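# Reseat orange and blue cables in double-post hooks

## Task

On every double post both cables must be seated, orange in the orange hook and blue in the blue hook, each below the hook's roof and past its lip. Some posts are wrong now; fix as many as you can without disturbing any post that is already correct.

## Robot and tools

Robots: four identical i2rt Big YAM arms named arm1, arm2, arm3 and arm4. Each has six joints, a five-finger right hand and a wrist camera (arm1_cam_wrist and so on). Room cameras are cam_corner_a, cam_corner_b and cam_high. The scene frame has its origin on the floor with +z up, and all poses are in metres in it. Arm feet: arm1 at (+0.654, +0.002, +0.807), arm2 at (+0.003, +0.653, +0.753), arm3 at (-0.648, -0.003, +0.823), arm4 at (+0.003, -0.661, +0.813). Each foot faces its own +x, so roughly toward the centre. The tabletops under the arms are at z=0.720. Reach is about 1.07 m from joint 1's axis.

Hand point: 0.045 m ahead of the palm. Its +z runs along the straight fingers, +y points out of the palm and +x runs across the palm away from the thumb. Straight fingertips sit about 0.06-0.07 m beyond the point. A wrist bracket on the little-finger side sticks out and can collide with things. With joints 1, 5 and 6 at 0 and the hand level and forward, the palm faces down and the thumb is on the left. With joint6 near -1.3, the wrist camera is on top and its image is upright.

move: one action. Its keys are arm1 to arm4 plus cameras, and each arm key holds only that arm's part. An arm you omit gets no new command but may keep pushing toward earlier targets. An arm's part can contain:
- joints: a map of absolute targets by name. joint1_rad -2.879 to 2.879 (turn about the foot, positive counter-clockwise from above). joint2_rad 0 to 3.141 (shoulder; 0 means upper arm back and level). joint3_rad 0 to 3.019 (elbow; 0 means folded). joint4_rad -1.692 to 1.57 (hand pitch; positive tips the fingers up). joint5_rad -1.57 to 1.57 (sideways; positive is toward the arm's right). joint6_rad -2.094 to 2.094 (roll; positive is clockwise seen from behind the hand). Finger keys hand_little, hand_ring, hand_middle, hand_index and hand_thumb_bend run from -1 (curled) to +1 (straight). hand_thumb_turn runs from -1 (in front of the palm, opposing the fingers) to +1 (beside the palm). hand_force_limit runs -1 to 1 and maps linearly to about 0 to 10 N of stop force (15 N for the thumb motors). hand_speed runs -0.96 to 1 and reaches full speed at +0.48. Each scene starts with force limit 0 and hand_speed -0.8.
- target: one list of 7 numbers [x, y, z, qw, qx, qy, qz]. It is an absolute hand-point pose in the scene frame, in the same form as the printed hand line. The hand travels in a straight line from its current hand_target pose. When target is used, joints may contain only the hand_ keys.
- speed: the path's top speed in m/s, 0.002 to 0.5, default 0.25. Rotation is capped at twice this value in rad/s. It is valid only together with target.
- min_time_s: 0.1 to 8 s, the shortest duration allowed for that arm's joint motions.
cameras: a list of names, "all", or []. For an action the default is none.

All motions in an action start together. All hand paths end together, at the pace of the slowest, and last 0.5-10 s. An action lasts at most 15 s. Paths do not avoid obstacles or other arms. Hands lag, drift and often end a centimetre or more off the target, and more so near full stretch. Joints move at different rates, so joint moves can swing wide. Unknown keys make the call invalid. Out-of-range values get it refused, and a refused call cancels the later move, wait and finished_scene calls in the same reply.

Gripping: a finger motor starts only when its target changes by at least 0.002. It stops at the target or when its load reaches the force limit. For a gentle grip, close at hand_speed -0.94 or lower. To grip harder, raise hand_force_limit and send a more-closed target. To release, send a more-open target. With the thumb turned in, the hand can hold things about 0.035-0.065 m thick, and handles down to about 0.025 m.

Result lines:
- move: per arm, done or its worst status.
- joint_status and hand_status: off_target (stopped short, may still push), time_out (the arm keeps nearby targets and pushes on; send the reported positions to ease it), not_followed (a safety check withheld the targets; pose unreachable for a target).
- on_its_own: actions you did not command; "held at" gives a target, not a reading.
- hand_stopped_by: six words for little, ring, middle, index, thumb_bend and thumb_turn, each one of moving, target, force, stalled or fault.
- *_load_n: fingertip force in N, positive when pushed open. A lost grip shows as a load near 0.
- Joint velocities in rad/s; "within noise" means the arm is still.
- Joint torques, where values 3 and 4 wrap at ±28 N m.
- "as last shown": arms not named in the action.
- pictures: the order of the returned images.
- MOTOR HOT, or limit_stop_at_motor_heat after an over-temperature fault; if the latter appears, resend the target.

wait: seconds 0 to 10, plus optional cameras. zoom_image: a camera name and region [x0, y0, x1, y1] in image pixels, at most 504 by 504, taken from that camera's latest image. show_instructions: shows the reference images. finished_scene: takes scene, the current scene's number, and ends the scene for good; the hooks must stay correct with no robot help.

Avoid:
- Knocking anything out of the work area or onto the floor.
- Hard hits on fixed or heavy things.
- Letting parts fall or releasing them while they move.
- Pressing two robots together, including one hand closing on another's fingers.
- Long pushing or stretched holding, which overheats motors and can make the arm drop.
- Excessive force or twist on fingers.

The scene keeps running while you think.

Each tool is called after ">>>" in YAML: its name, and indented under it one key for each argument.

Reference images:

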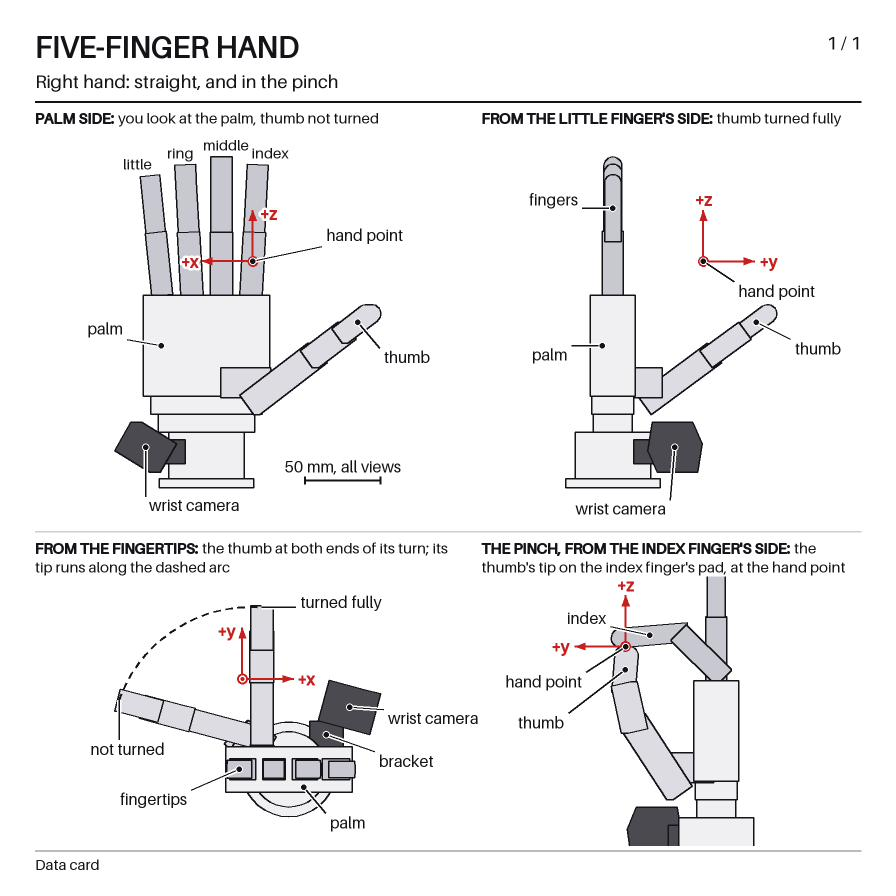

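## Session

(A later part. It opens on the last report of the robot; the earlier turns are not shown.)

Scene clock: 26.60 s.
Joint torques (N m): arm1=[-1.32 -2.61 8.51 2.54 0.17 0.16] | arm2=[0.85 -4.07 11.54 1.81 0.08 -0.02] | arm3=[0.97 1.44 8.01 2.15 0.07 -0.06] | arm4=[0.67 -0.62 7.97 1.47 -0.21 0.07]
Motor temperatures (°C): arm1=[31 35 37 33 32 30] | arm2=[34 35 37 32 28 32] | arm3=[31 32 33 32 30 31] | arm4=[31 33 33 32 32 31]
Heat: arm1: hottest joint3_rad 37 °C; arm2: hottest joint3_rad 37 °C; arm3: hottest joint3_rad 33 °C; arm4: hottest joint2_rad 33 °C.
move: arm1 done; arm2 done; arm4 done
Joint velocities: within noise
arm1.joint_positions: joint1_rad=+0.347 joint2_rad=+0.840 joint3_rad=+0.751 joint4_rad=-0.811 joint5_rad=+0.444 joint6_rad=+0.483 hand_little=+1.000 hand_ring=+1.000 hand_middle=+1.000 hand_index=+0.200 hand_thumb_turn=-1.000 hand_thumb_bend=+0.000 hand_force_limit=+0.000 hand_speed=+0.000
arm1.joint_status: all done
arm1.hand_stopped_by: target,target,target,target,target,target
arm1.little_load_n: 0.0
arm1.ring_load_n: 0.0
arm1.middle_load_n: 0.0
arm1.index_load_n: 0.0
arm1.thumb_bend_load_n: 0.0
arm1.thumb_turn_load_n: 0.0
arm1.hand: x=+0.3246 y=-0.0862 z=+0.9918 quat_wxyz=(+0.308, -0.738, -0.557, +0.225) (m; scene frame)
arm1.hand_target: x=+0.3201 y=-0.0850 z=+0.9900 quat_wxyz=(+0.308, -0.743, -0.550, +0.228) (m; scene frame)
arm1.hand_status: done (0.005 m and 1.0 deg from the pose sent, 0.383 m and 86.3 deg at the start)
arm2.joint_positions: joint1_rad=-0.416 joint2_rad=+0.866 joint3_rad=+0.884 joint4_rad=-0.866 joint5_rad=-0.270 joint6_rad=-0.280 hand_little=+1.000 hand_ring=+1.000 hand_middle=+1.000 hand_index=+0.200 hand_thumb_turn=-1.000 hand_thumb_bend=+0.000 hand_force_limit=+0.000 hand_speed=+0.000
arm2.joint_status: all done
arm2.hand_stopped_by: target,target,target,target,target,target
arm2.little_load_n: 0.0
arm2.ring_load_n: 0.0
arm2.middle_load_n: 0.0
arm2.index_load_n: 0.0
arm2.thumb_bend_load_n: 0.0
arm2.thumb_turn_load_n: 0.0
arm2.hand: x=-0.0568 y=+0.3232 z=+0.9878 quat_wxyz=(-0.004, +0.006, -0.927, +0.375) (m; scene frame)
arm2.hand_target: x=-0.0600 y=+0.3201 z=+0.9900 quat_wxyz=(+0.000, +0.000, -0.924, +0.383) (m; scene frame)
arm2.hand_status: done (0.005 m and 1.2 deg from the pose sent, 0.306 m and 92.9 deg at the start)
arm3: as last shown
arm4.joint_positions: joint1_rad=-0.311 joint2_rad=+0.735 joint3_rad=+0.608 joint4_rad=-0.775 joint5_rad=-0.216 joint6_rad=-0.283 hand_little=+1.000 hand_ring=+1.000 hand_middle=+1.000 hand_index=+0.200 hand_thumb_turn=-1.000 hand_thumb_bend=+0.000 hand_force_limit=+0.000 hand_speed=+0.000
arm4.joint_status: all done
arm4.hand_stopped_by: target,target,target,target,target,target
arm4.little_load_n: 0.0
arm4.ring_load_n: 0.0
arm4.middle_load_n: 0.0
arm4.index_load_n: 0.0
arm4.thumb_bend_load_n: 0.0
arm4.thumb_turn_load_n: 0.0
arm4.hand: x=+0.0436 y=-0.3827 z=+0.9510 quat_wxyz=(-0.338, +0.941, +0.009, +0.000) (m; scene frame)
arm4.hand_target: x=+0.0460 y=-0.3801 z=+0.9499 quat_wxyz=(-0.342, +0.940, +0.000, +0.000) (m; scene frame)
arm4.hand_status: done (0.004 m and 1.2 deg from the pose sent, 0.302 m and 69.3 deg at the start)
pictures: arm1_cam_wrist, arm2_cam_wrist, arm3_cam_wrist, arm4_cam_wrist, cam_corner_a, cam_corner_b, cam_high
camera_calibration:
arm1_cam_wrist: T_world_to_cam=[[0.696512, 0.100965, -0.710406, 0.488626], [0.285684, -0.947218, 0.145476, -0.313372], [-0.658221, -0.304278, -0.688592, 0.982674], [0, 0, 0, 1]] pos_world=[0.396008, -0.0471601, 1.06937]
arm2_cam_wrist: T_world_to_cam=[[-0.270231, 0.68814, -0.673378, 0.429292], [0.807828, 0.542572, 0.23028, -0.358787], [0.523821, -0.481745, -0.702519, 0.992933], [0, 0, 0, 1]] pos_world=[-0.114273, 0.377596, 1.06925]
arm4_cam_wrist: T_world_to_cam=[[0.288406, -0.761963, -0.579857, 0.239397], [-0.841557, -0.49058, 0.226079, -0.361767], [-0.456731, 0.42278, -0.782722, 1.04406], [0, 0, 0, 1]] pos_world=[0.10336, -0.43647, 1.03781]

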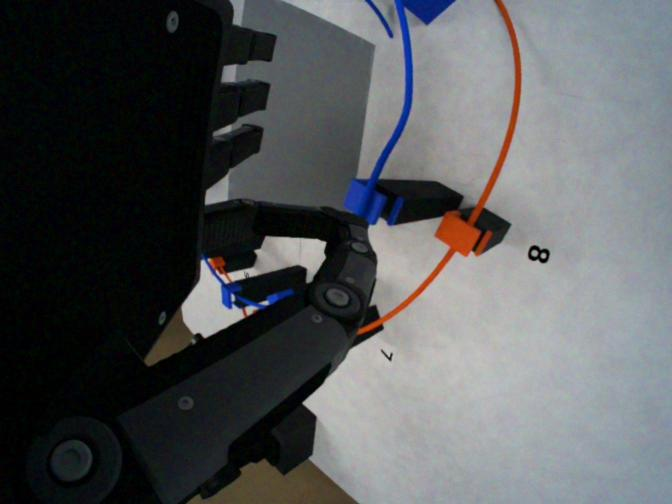

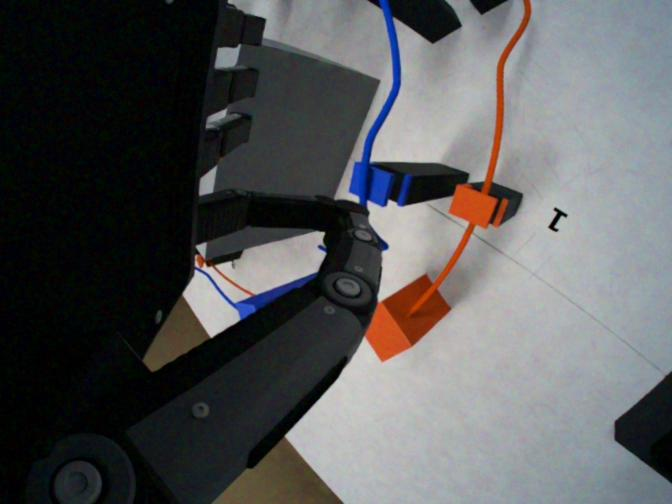

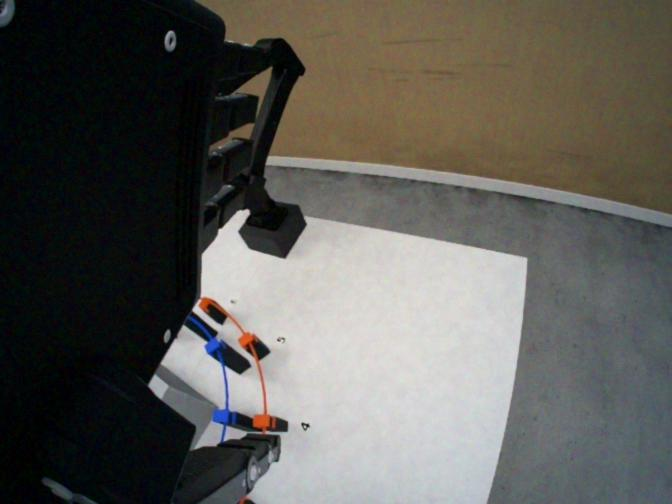

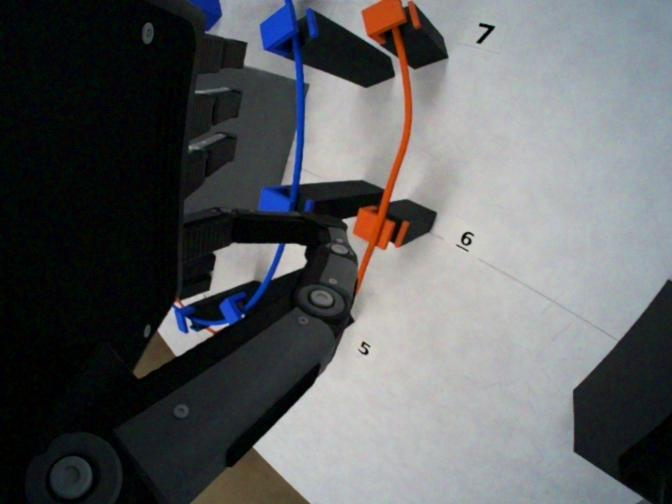

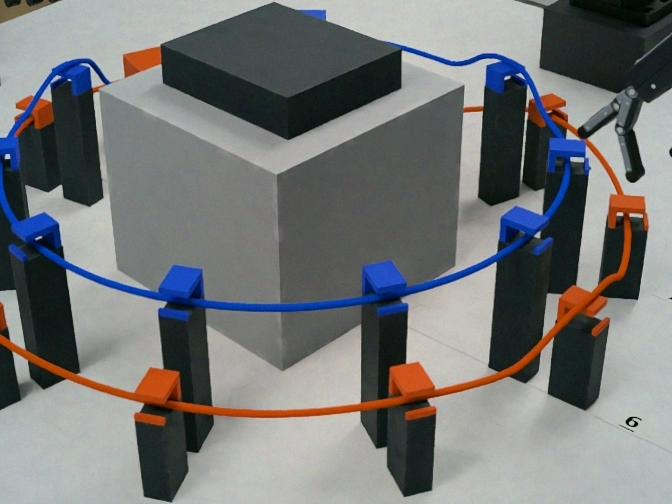

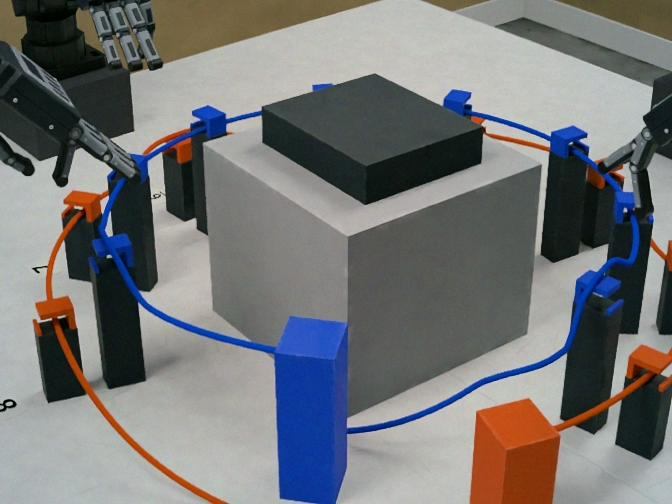

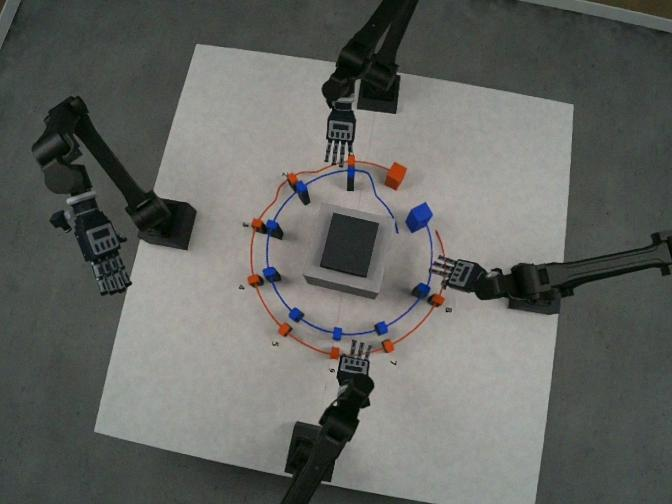

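>>> zoom_image:
  camera: "arm2_cam_wrist"
  region: [320, 120, 560, 300]

>>> zoom_image:
  camera: "arm2_cam_wrist"
  region: [340, 0, 580, 180]

>>> zoom_image:
  camera: "arm1_cam_wrist"
  region: [320, 130, 560, 310]

>>> zoom_image:
  camera: "arm4_cam_wrist"
  region: [240, 130, 480, 310]

>>> zoom_image:
  camera: "arm4_cam_wrist"
  region: [240, 0, 480, 150]

Scaled by 2.100 from the camera's 672x504 image, which has a finer 960x720 frame.

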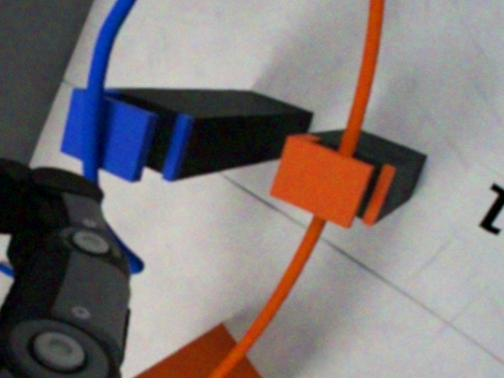

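Scaled by 2.100 from the camera's 672x504 image, which has a finer 960x720 frame.

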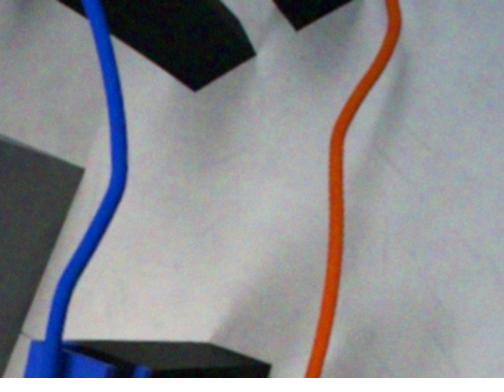

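Scaled by 2.100 from the camera's 672x504 image, which has a finer 960x720 frame.

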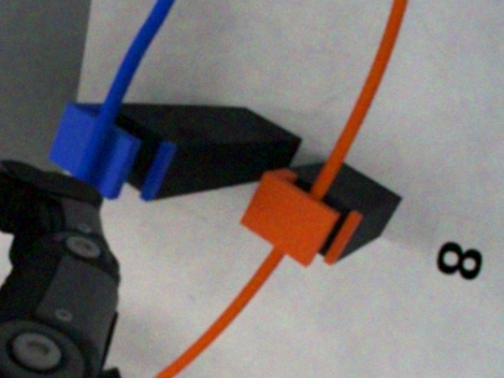

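Scaled by 2.100 from the camera's 672x504 image, which has a finer 960x720 frame.

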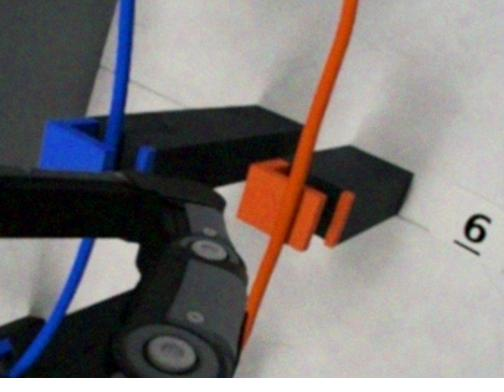

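Scaled by 2.100 from the camera's 672x504 image, which has a finer 960x720 frame.

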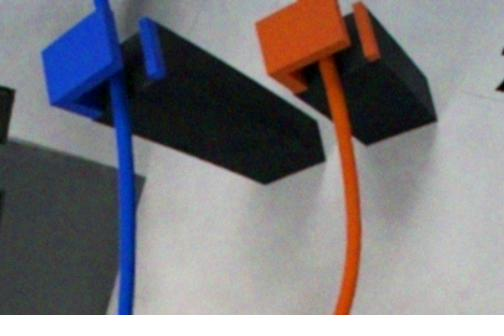

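>>> move:
  arm1: {"target": [0.2379, -0.0528, 0.905, -0.3077, 0.7427, 0.5495, -0.2276], "joints": {"hand_thumb_turn": -0.8, "hand_index": 1.0}}
  arm2: {"target": [-0.0235, 0.306, 0.915, 0.0475, -0.0678, 0.8164, -0.5716], "joints": {"hand_thumb_turn": -0.8, "hand_index": 1.0}}
  arm4: {"target": [0.0385, -0.388, 0.842, 0.2588, -0.9659, 0, 0], "joints": {"hand_thumb_turn": -0.8, "hand_index": 1.0}}
  cameras: ["arm1_cam_wrist", "arm2_cam_wrist", "arm4_cam_wrist", "cam_corner_a", "cam_corner_b"]

Scene clock: 42.07 s.
Joint torques (N m): arm1=[-1.79 -5.89 7.58 2.65 0.01 0.04] | arm2=[0.56 -2.02 11.62 2.21 -0.21 -0.02] | arm3=[1.08 1.49 7.97 2.14 0.07 -0.06] | arm4=[2.32 -2.67 7.15 1.18 0 0.12]
Motor temperatures (°C): arm1=[31 35 38 33 31 30] | arm2=[34 35 40 32 28 32] | arm3=[31 32 34 31 30 31] | arm4=[31 33 34 32 32 31]
Heat: arm1: hottest joint3_rad 38 °C; arm2: hottest joint3_rad 40 °C; arm3: hottest joint3_rad 34 °C; arm4: hottest joint3_rad 34 °C.
move: arm1 done; arm2 done; arm4 done
Joint velocities: within noise
arm1.joint_positions: joint1_rad=+0.166 joint2_rad=+1.141 joint3_rad=+0.693 joint4_rad=-0.394 joint5_rad=+0.327 joint6_rad=+0.348 hand_little=+1.000 hand_ring=+1.000 hand_middle=+1.000 hand_index=+1.000 hand_thumb_turn=-0.800 hand_thumb_bend=+0.000 hand_force_limit=+0.000 hand_speed=+0.000
arm1.joint_status: all done
arm1.hand_stopped_by: target,target,target,target,target,target
arm1.little_load_n: 0.0
arm1.ring_load_n: 0.0
arm1.middle_load_n: 0.0
arm1.index_load_n: 0.0
arm1.thumb_bend_load_n: 0.0
arm1.thumb_turn_load_n: 0.0
arm1.hand: x=+0.2401 y=-0.0573 z=+0.9087 quat_wxyz=(+0.306, -0.742, -0.551, +0.228) (m; scene frame)
arm1.hand_target: x=+0.2381 y=-0.0528 z=+0.9050 quat_wxyz=(+0.308, -0.743, -0.550, +0.227) (m; scene frame)
arm1.hand_status: done (0.006 m and 0.3 deg from the pose sent, 0.127 m and 1.0 deg at the start)
arm2.joint_positions: joint1_rad=-0.446 joint2_rad=+0.719 joint3_rad=+0.404 joint4_rad=-0.126 joint5_rad=-0.535 joint6_rad=-0.224 hand_little=+1.000 hand_ring=+1.000 hand_middle=+1.000 hand_index=+1.000 hand_thumb_turn=-0.800 hand_thumb_bend=+0.000 hand_force_limit=+0.000 hand_speed=+0.000
arm2.joint_status: all done
arm2.hand_stopped_by: target,target,target,target,target,target
arm2.little_load_n: -0.5
arm2.ring_load_n: 0.0
arm2.middle_load_n: 0.0
arm2.index_load_n: 0.0
arm2.thumb_bend_load_n: 0.5
arm2.thumb_turn_load_n: 0.0
arm2.hand: x=-0.0206 y=+0.3088 z=+0.9091 quat_wxyz=(-0.050, +0.071, -0.822, +0.563) (m; scene frame)
arm2.hand_target: x=-0.0235 y=+0.3061 z=+0.9150 quat_wxyz=(-0.047, +0.068, -0.816, +0.571) (m; scene frame)
arm2.hand_status: done (0.007 m and 1.3 deg from the pose sent, 0.082 m and 27.3 deg at the start)
arm3: as last shown
arm4.joint_positions: joint1_rad=-0.264 joint2_rad=+0.976 joint3_rad=+0.467 joint4_rad=-0.554 joint5_rad=-0.139 joint6_rad=-0.258 hand_little=+1.000 hand_ring=+1.000 hand_middle=+1.000 hand_index=+1.000 hand_thumb_turn=-0.800 hand_thumb_bend=+0.000 hand_force_limit=+0.000 hand_speed=+0.000
arm4.joint_status: all done
arm4.hand_stopped_by: target,target,target,target,target,target
arm4.little_load_n: 0.0
arm4.ring_load_n: 0.0
arm4.middle_load_n: 0.0
arm4.index_load_n: 0.0
arm4.thumb_bend_load_n: 0.0
arm4.thumb_turn_load_n: 0.0
arm4.hand: x=+0.0409 y=-0.3905 z=+0.8433 quat_wxyz=(-0.255, +0.967, +0.001, +0.000) (m; scene frame)
arm4.hand_target: x=+0.0384 y=-0.3881 z=+0.8421 quat_wxyz=(-0.259, +0.966, +0.000, +0.000) (m; scene frame)
arm4.hand_status: done (0.004 m and 0.5 deg from the pose sent, 0.109 m and 9.6 deg at the start)
pictures: arm1_cam_wrist, arm2_cam_wrist, arm4_cam_wrist, cam_corner_a, cam_corner_b
camera_calibration:
arm1_cam_wrist: T_world_to_cam=[[0.694119, 0.0867234, -0.714617, 0.48918], [0.277249, -0.948342, 0.154209, -0.255811], [-0.664328, -0.305166, -0.682307, 0.874463], [0, 0, 0, 1]] pos_world=[0.312304, -0.0181629, 0.985676]
arm2_cam_wrist: T_world_to_cam=[[-0.315763, 0.297357, -0.90104, 0.722644], [0.703601, 0.710492, -0.0120986, -0.195846], [0.636584, -0.637793, -0.433568, 0.71778], [0, 0, 0, 1]] pos_world=[-0.0909457, 0.382059, 0.959967]
arm4_cam_wrist: T_world_to_cam=[[0.273464, -0.855103, -0.440474, 0.0184906], [-0.848108, -0.430392, 0.308991, -0.389674], [-0.453795, 0.289072, -0.842916, 0.960263], [0, 0, 0, 1]] pos_world=[0.100221, -0.429486, 0.937971]

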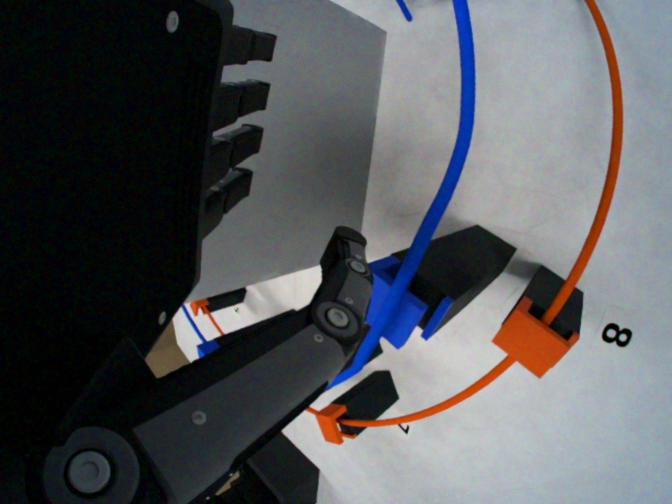

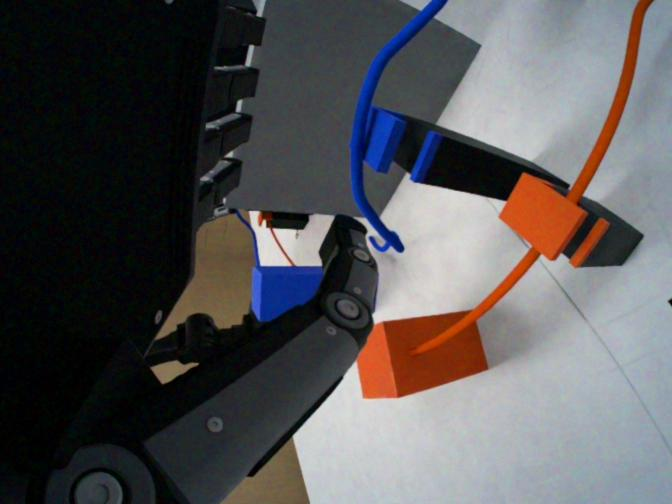

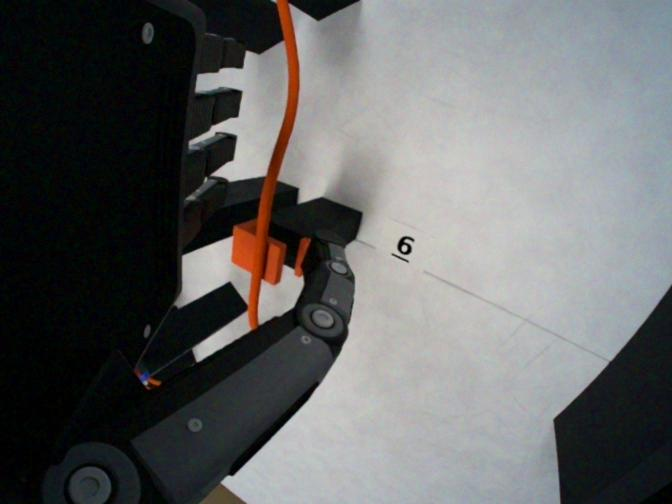

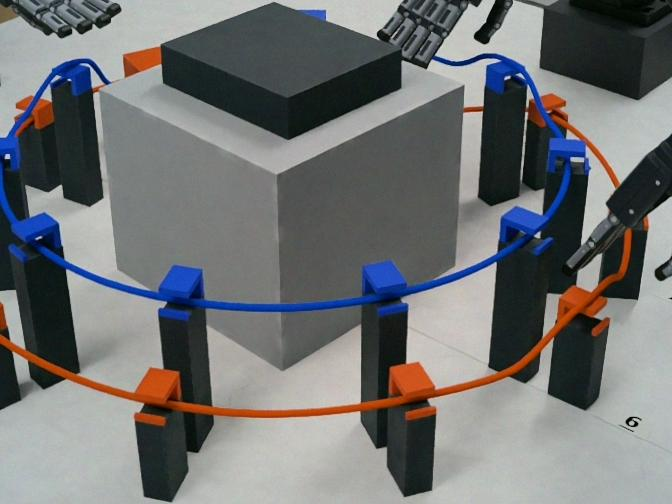

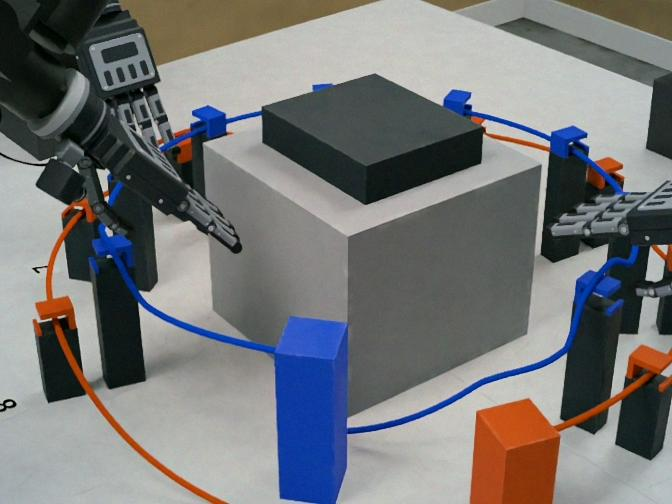

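>>> zoom_image:
  camera: "arm1_cam_wrist"
  region: [310, 200, 530, 380]

>>> zoom_image:
  camera: "arm2_cam_wrist"
  region: [310, 80, 550, 280]

>>> zoom_image:
  camera: "arm4_cam_wrist"
  region: [180, 160, 400, 340]

>>> zoom_image:
  camera: "cam_corner_b"
  region: [500, 160, 672, 300]

>>> zoom_image:
  camera: "cam_corner_b"
  region: [30, 120, 260, 300]

>>> zoom_image:
  camera: "cam_corner_a"
  region: [500, 160, 672, 320]

Scaled by 2.291 from the camera's 672x504 image, which has a finer 960x720 frame.

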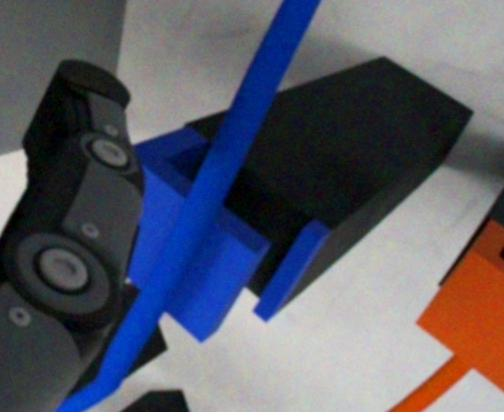

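Scaled by 2.100 from the camera's 672x504 image, which has a finer 960x720 frame.

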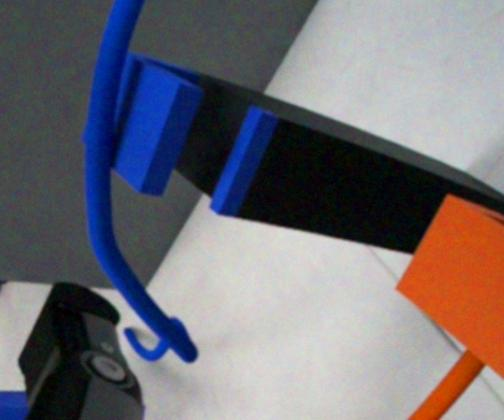

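Scaled by 2.291 from the camera's 672x504 image, which has a finer 960x720 frame.

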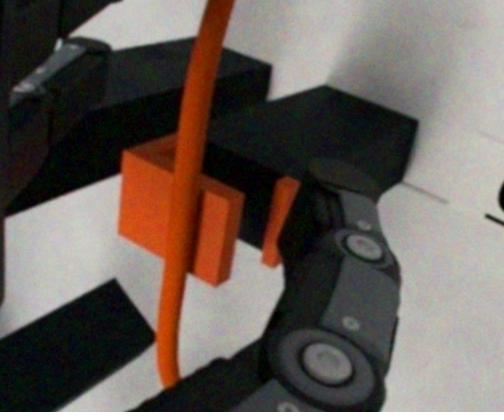

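Scaled by 2.930 from the camera's 672x504 image, which has a finer 960x720 frame.

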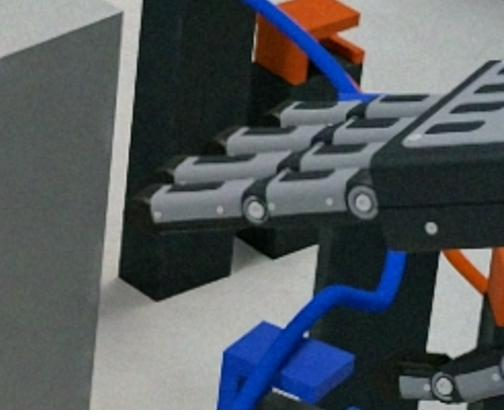

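Scaled by 2.191 from the camera's 672x504 image, which has a finer 960x720 frame.

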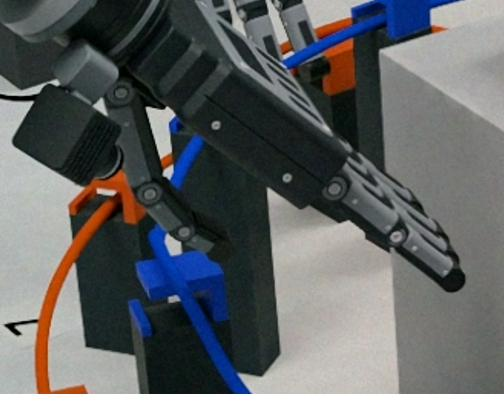

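Scaled by 2.930 from the camera's 672x504 image, which has a finer 960x720 frame.

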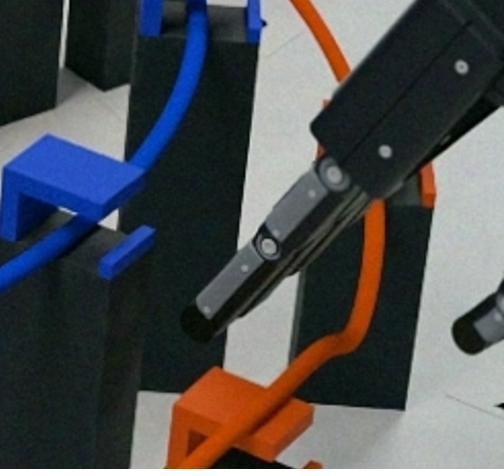

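>>> move:
  arm1: {"target": [0.2535, -0.0461, 0.8753, -0.3077, 0.7427, 0.5495, -0.2276], "speed": 0.15}
  arm2: {"target": [-0.0192, 0.2697, 0.8959, 0.0475, -0.0678, 0.8164, -0.5716], "speed": 0.15}
  arm4: {"target": [0.0415, -0.3446, 0.8224, 0.2588, -0.9659, 0, 0], "speed": 0.15}
  cameras: ["arm1_cam_wrist", "arm2_cam_wrist", "arm4_cam_wrist", "cam_corner_a", "cam_corner_b"]

Scene clock: 53.93 s.
Joint torques (N m): arm1=[-1.85 -5.89 6.75 2.39 -0.12 0.01] | arm2=[1.85 -3.55 11.89 2.25 0.09 -0.03] | arm3=[1.03 1.49 7.98 2.14 0.05 -0.07] | arm4=[2.14 -3.66 10.17 1.11 0.04 0.13]
Motor temperatures (°C): arm1=[31 35 39 33 31 30] | arm2=[34 35 42 32 28 32] | arm3=[31 32 35 31 30 31] | arm4=[31 33 34 32 31 31]
Heat: arm1: hottest joint3_rad 39 °C; arm2: hottest joint3_rad 42 °C; arm3: hottest joint3_rad 35 °C; arm4: hottest joint3_rad 34 °C.
move: arm1 done; arm2 off_target; arm4 off_target
Joint velocities: within noise
arm1.joint_positions: joint1_rad=+0.153 joint2_rad=+1.141 joint3_rad=+0.612 joint4_rad=-0.295 joint5_rad=+0.321 joint6_rad=+0.340 hand_little=+1.000 hand_ring=+1.000 hand_middle=+1.000 hand_index=+1.000 hand_thumb_turn=-0.800 hand_thumb_bend=+0.000 hand_force_limit=+0.000 hand_speed=+0.000
arm1.joint_status: not commanded
arm1.hand_stopped_by: target,target,target,target,target,target
arm1.little_load_n: 0.0
arm1.ring_load_n: 0.0
arm1.middle_load_n: 0.0
arm1.index_load_n: 0.0
arm1.thumb_bend_load_n: -1.5
arm1.thumb_turn_load_n: 0.0
arm1.hand: x=+0.2502 y=-0.0510 z=+0.8837 quat_wxyz=(+0.310, -0.741, -0.547, +0.234) (m; scene frame)
arm1.hand_target: x=+0.2536 y=-0.0462 z=+0.8756 quat_wxyz=(+0.308, -0.743, -0.549, +0.228) (m; scene frame)
arm1.hand_status: done (0.010 m and 0.8 deg from the pose sent, 0.038 m and 0.3 deg at the start)
arm2.joint_positions: joint1_rad=-0.385 joint2_rad=+0.890 joint3_rad=+0.404 joint4_rad=+0.053 joint5_rad=-0.473 joint6_rad=-0.189 hand_little=+1.000 hand_ring=+1.000 hand_middle=+1.000 hand_index=+1.000 hand_thumb_turn=-0.800 hand_thumb_bend=+0.000 hand_force_limit=+0.000 hand_speed=+0.000
arm2.joint_status: not commanded
arm2.hand_stopped_by: target,target,target,target,target,target
arm2.little_load_n: 0.0
arm2.ring_load_n: 0.0
arm2.middle_load_n: 0.0
arm2.index_load_n: 0.0
arm2.thumb_bend_load_n: 0.0
arm2.thumb_turn_load_n: 0.0
arm2.hand: x=-0.0192 y=+0.2766 z=+0.8853 quat_wxyz=(-0.050, +0.066, -0.824, +0.560) (m; scene frame)
arm2.hand_target: x=-0.0192 y=+0.2701 z=+0.8959 quat_wxyz=(-0.048, +0.068, -0.816, +0.571) (m; scene frame)
arm2.hand_status: off_target (0.013 m and 1.7 deg from the pose sent, 0.041 m and 1.3 deg at the start)
arm3: as last shown
arm4.joint_positions: joint1_rad=-0.232 joint2_rad=+1.160 joint3_rad=+0.470 joint4_rad=-0.421 joint5_rad=-0.124 joint6_rad=-0.230 hand_little=+1.000 hand_ring=+1.000 hand_middle=+1.000 hand_index=+1.000 hand_thumb_turn=-0.800 hand_thumb_bend=+0.000 hand_force_limit=+0.000 hand_speed=+0.000
arm4.joint_status: not commanded
arm4.hand_stopped_by: target,target,target,target,target,target
arm4.little_load_n: 0.0
arm4.ring_load_n: 0.0
arm4.middle_load_n: 0.0
arm4.index_load_n: 0.0
arm4.thumb_bend_load_n: 0.0
arm4.thumb_turn_load_n: 0.0
arm4.hand: x=+0.0371 y=-0.3749 z=+0.8054 quat_wxyz=(-0.230, +0.973, -0.001, -0.007) (m; scene frame)
arm4.hand_target: x=+0.0412 y=-0.3461 z=+0.8237 quat_wxyz=(-0.259, +0.966, +0.000, +0.000) (m; scene frame)
arm4.hand_status: off_target (0.035 m and 3.5 deg from the pose sent, 0.050 m and 0.5 deg at the start)
pictures: arm1_cam_wrist, arm2_cam_wrist, arm4_cam_wrist, cam_corner_a, cam_corner_b
camera_calibration:
arm1_cam_wrist: T_world_to_cam=[[0.683382, 0.0830247, -0.725325, 0.475732], [0.276518, -0.948927, 0.151908, -0.246472], [-0.675668, -0.304377, -0.671437, 0.859198], [0, 0, 0, 1]] pos_world=[0.32358, -0.0118613, 0.959399]
arm2_cam_wrist: T_world_to_cam=[[-0.308995, 0.306951, -0.900168, 0.707891], [0.709492, 0.704706, -0.00324337, -0.180274], [0.633358, -0.639665, -0.43553, 0.688199], [0, 0, 0, 1]] pos_world=[-0.0892385, 0.349969, 0.936368]
arm4_cam_wrist: T_world_to_cam=[[0.267621, -0.876571, -0.400004, -0.0242469], [-0.843633, -0.413728, 0.342217, -0.395132], [-0.46547, 0.245872, -0.850226, 0.91219], [0, 0, 0, 1]] pos_world=[0.0977403, -0.409013, 0.90109]

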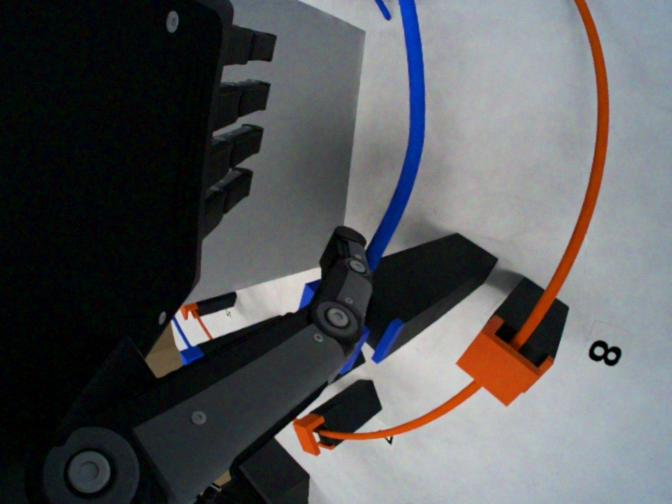

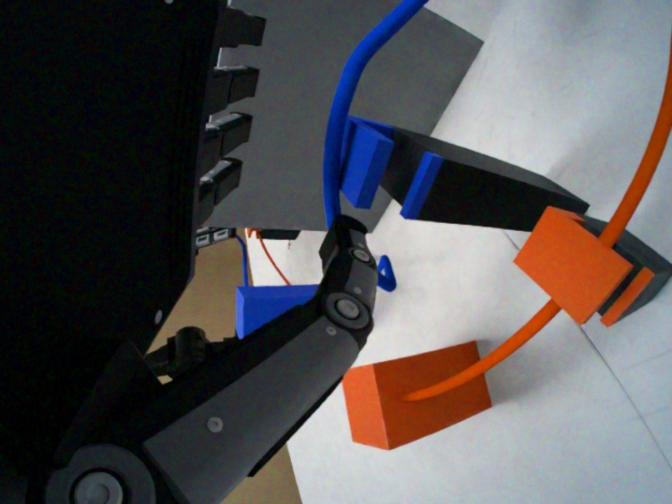

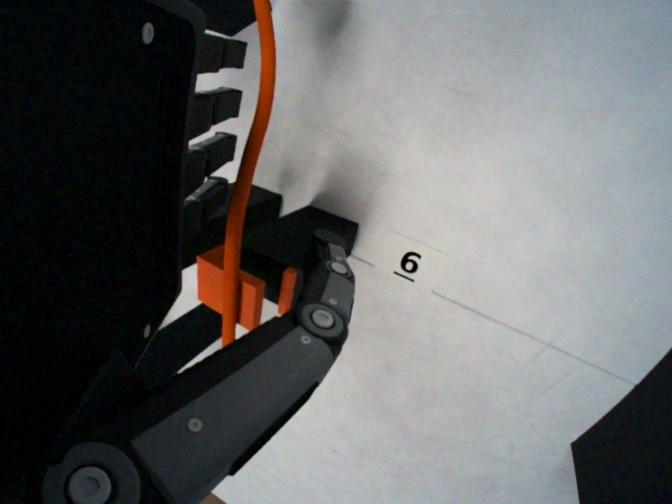

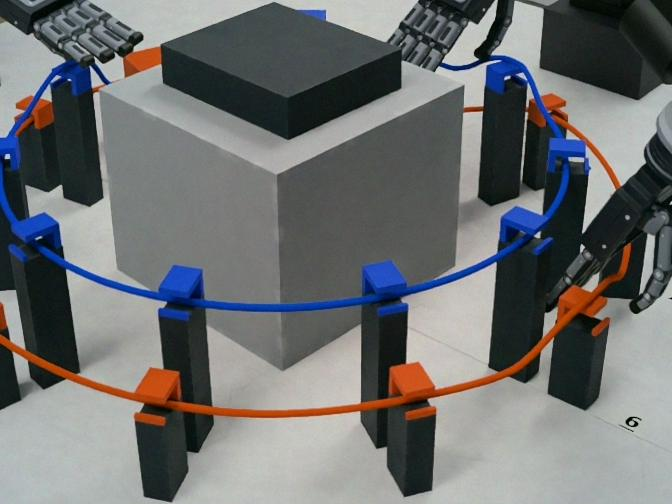

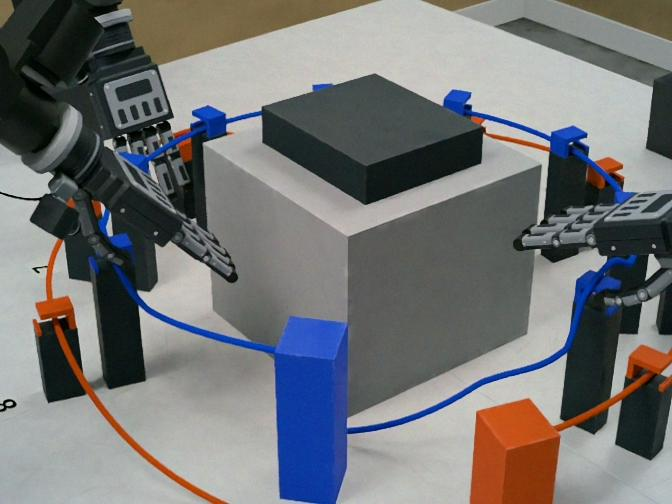

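>>> zoom_image:
  camera: "arm4_cam_wrist"
  region: [170, 170, 390, 350]

>>> zoom_image:
  camera: "cam_corner_a"
  region: [500, 180, 672, 320]

>>> zoom_image:
  camera: "arm2_cam_wrist"
  region: [280, 90, 480, 290]

>>> zoom_image:
  camera: "arm1_cam_wrist"
  region: [290, 200, 490, 380]

>>> zoom_image:
  camera: "cam_corner_b"
  region: [30, 150, 250, 300]

>>> zoom_image:
  camera: "cam_corner_b"
  region: [500, 160, 672, 340]

>>> zoom_image:
  camera: "cam_corner_a"
  region: [360, 0, 600, 160]

Scaled by 2.291 from the camera's 672x504 image, which has a finer 960x720 frame.

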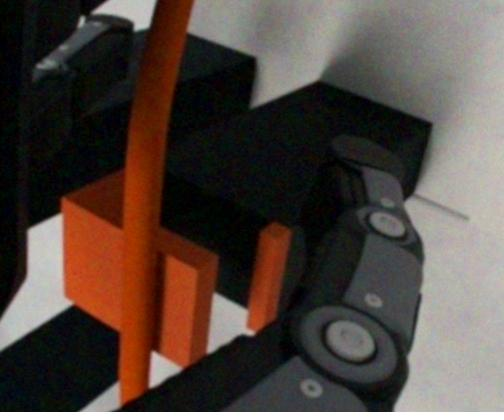

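Scaled by 2.930 from the camera's 672x504 image, which has a finer 960x720 frame.

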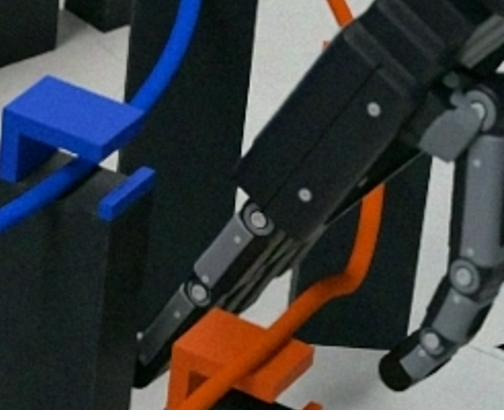

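Scaled by 2.520 from the camera's 672x504 image, which has a finer 960x720 frame.

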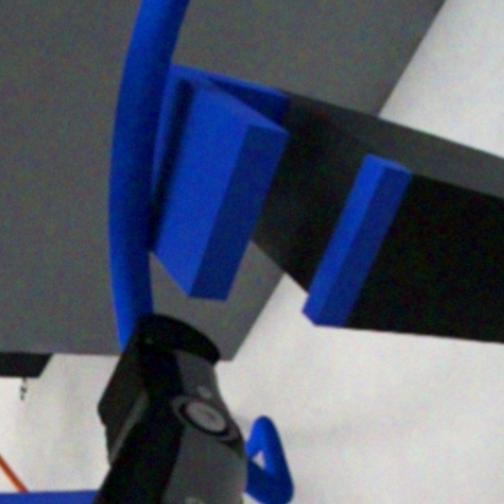

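Scaled by 2.520 from the camera's 672x504 image, which has a finer 960x720 frame.

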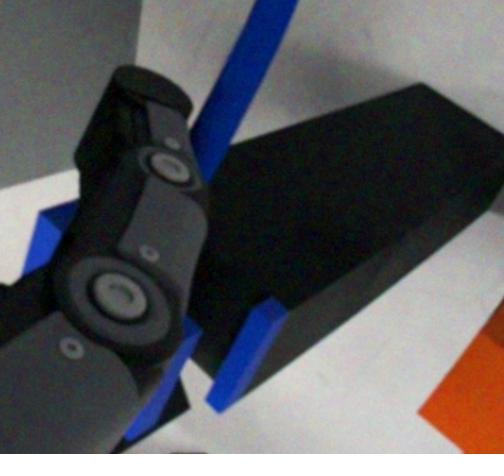

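Scaled by 2.291 from the camera's 672x504 image, which has a finer 960x720 frame.

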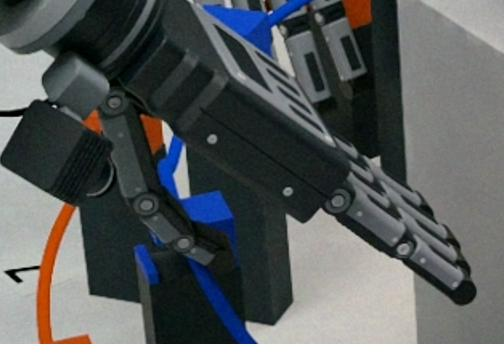

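Scaled by 2.800 from the camera's 672x504 image, which has a finer 960x720 frame.

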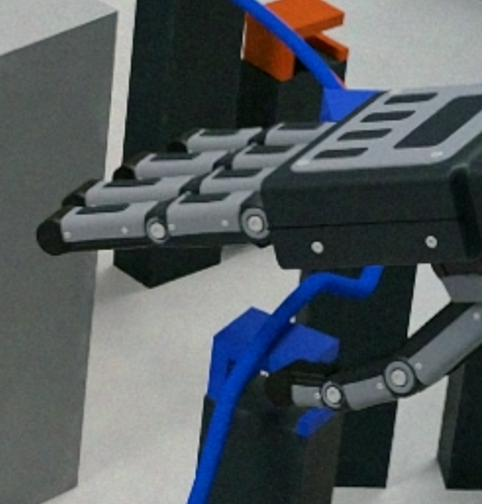

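Scaled by 2.100 from the camera's 672x504 image, which has a finer 960x720 frame.

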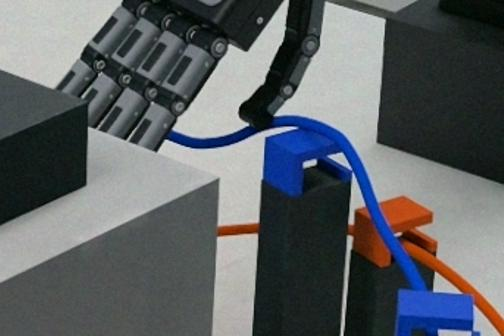

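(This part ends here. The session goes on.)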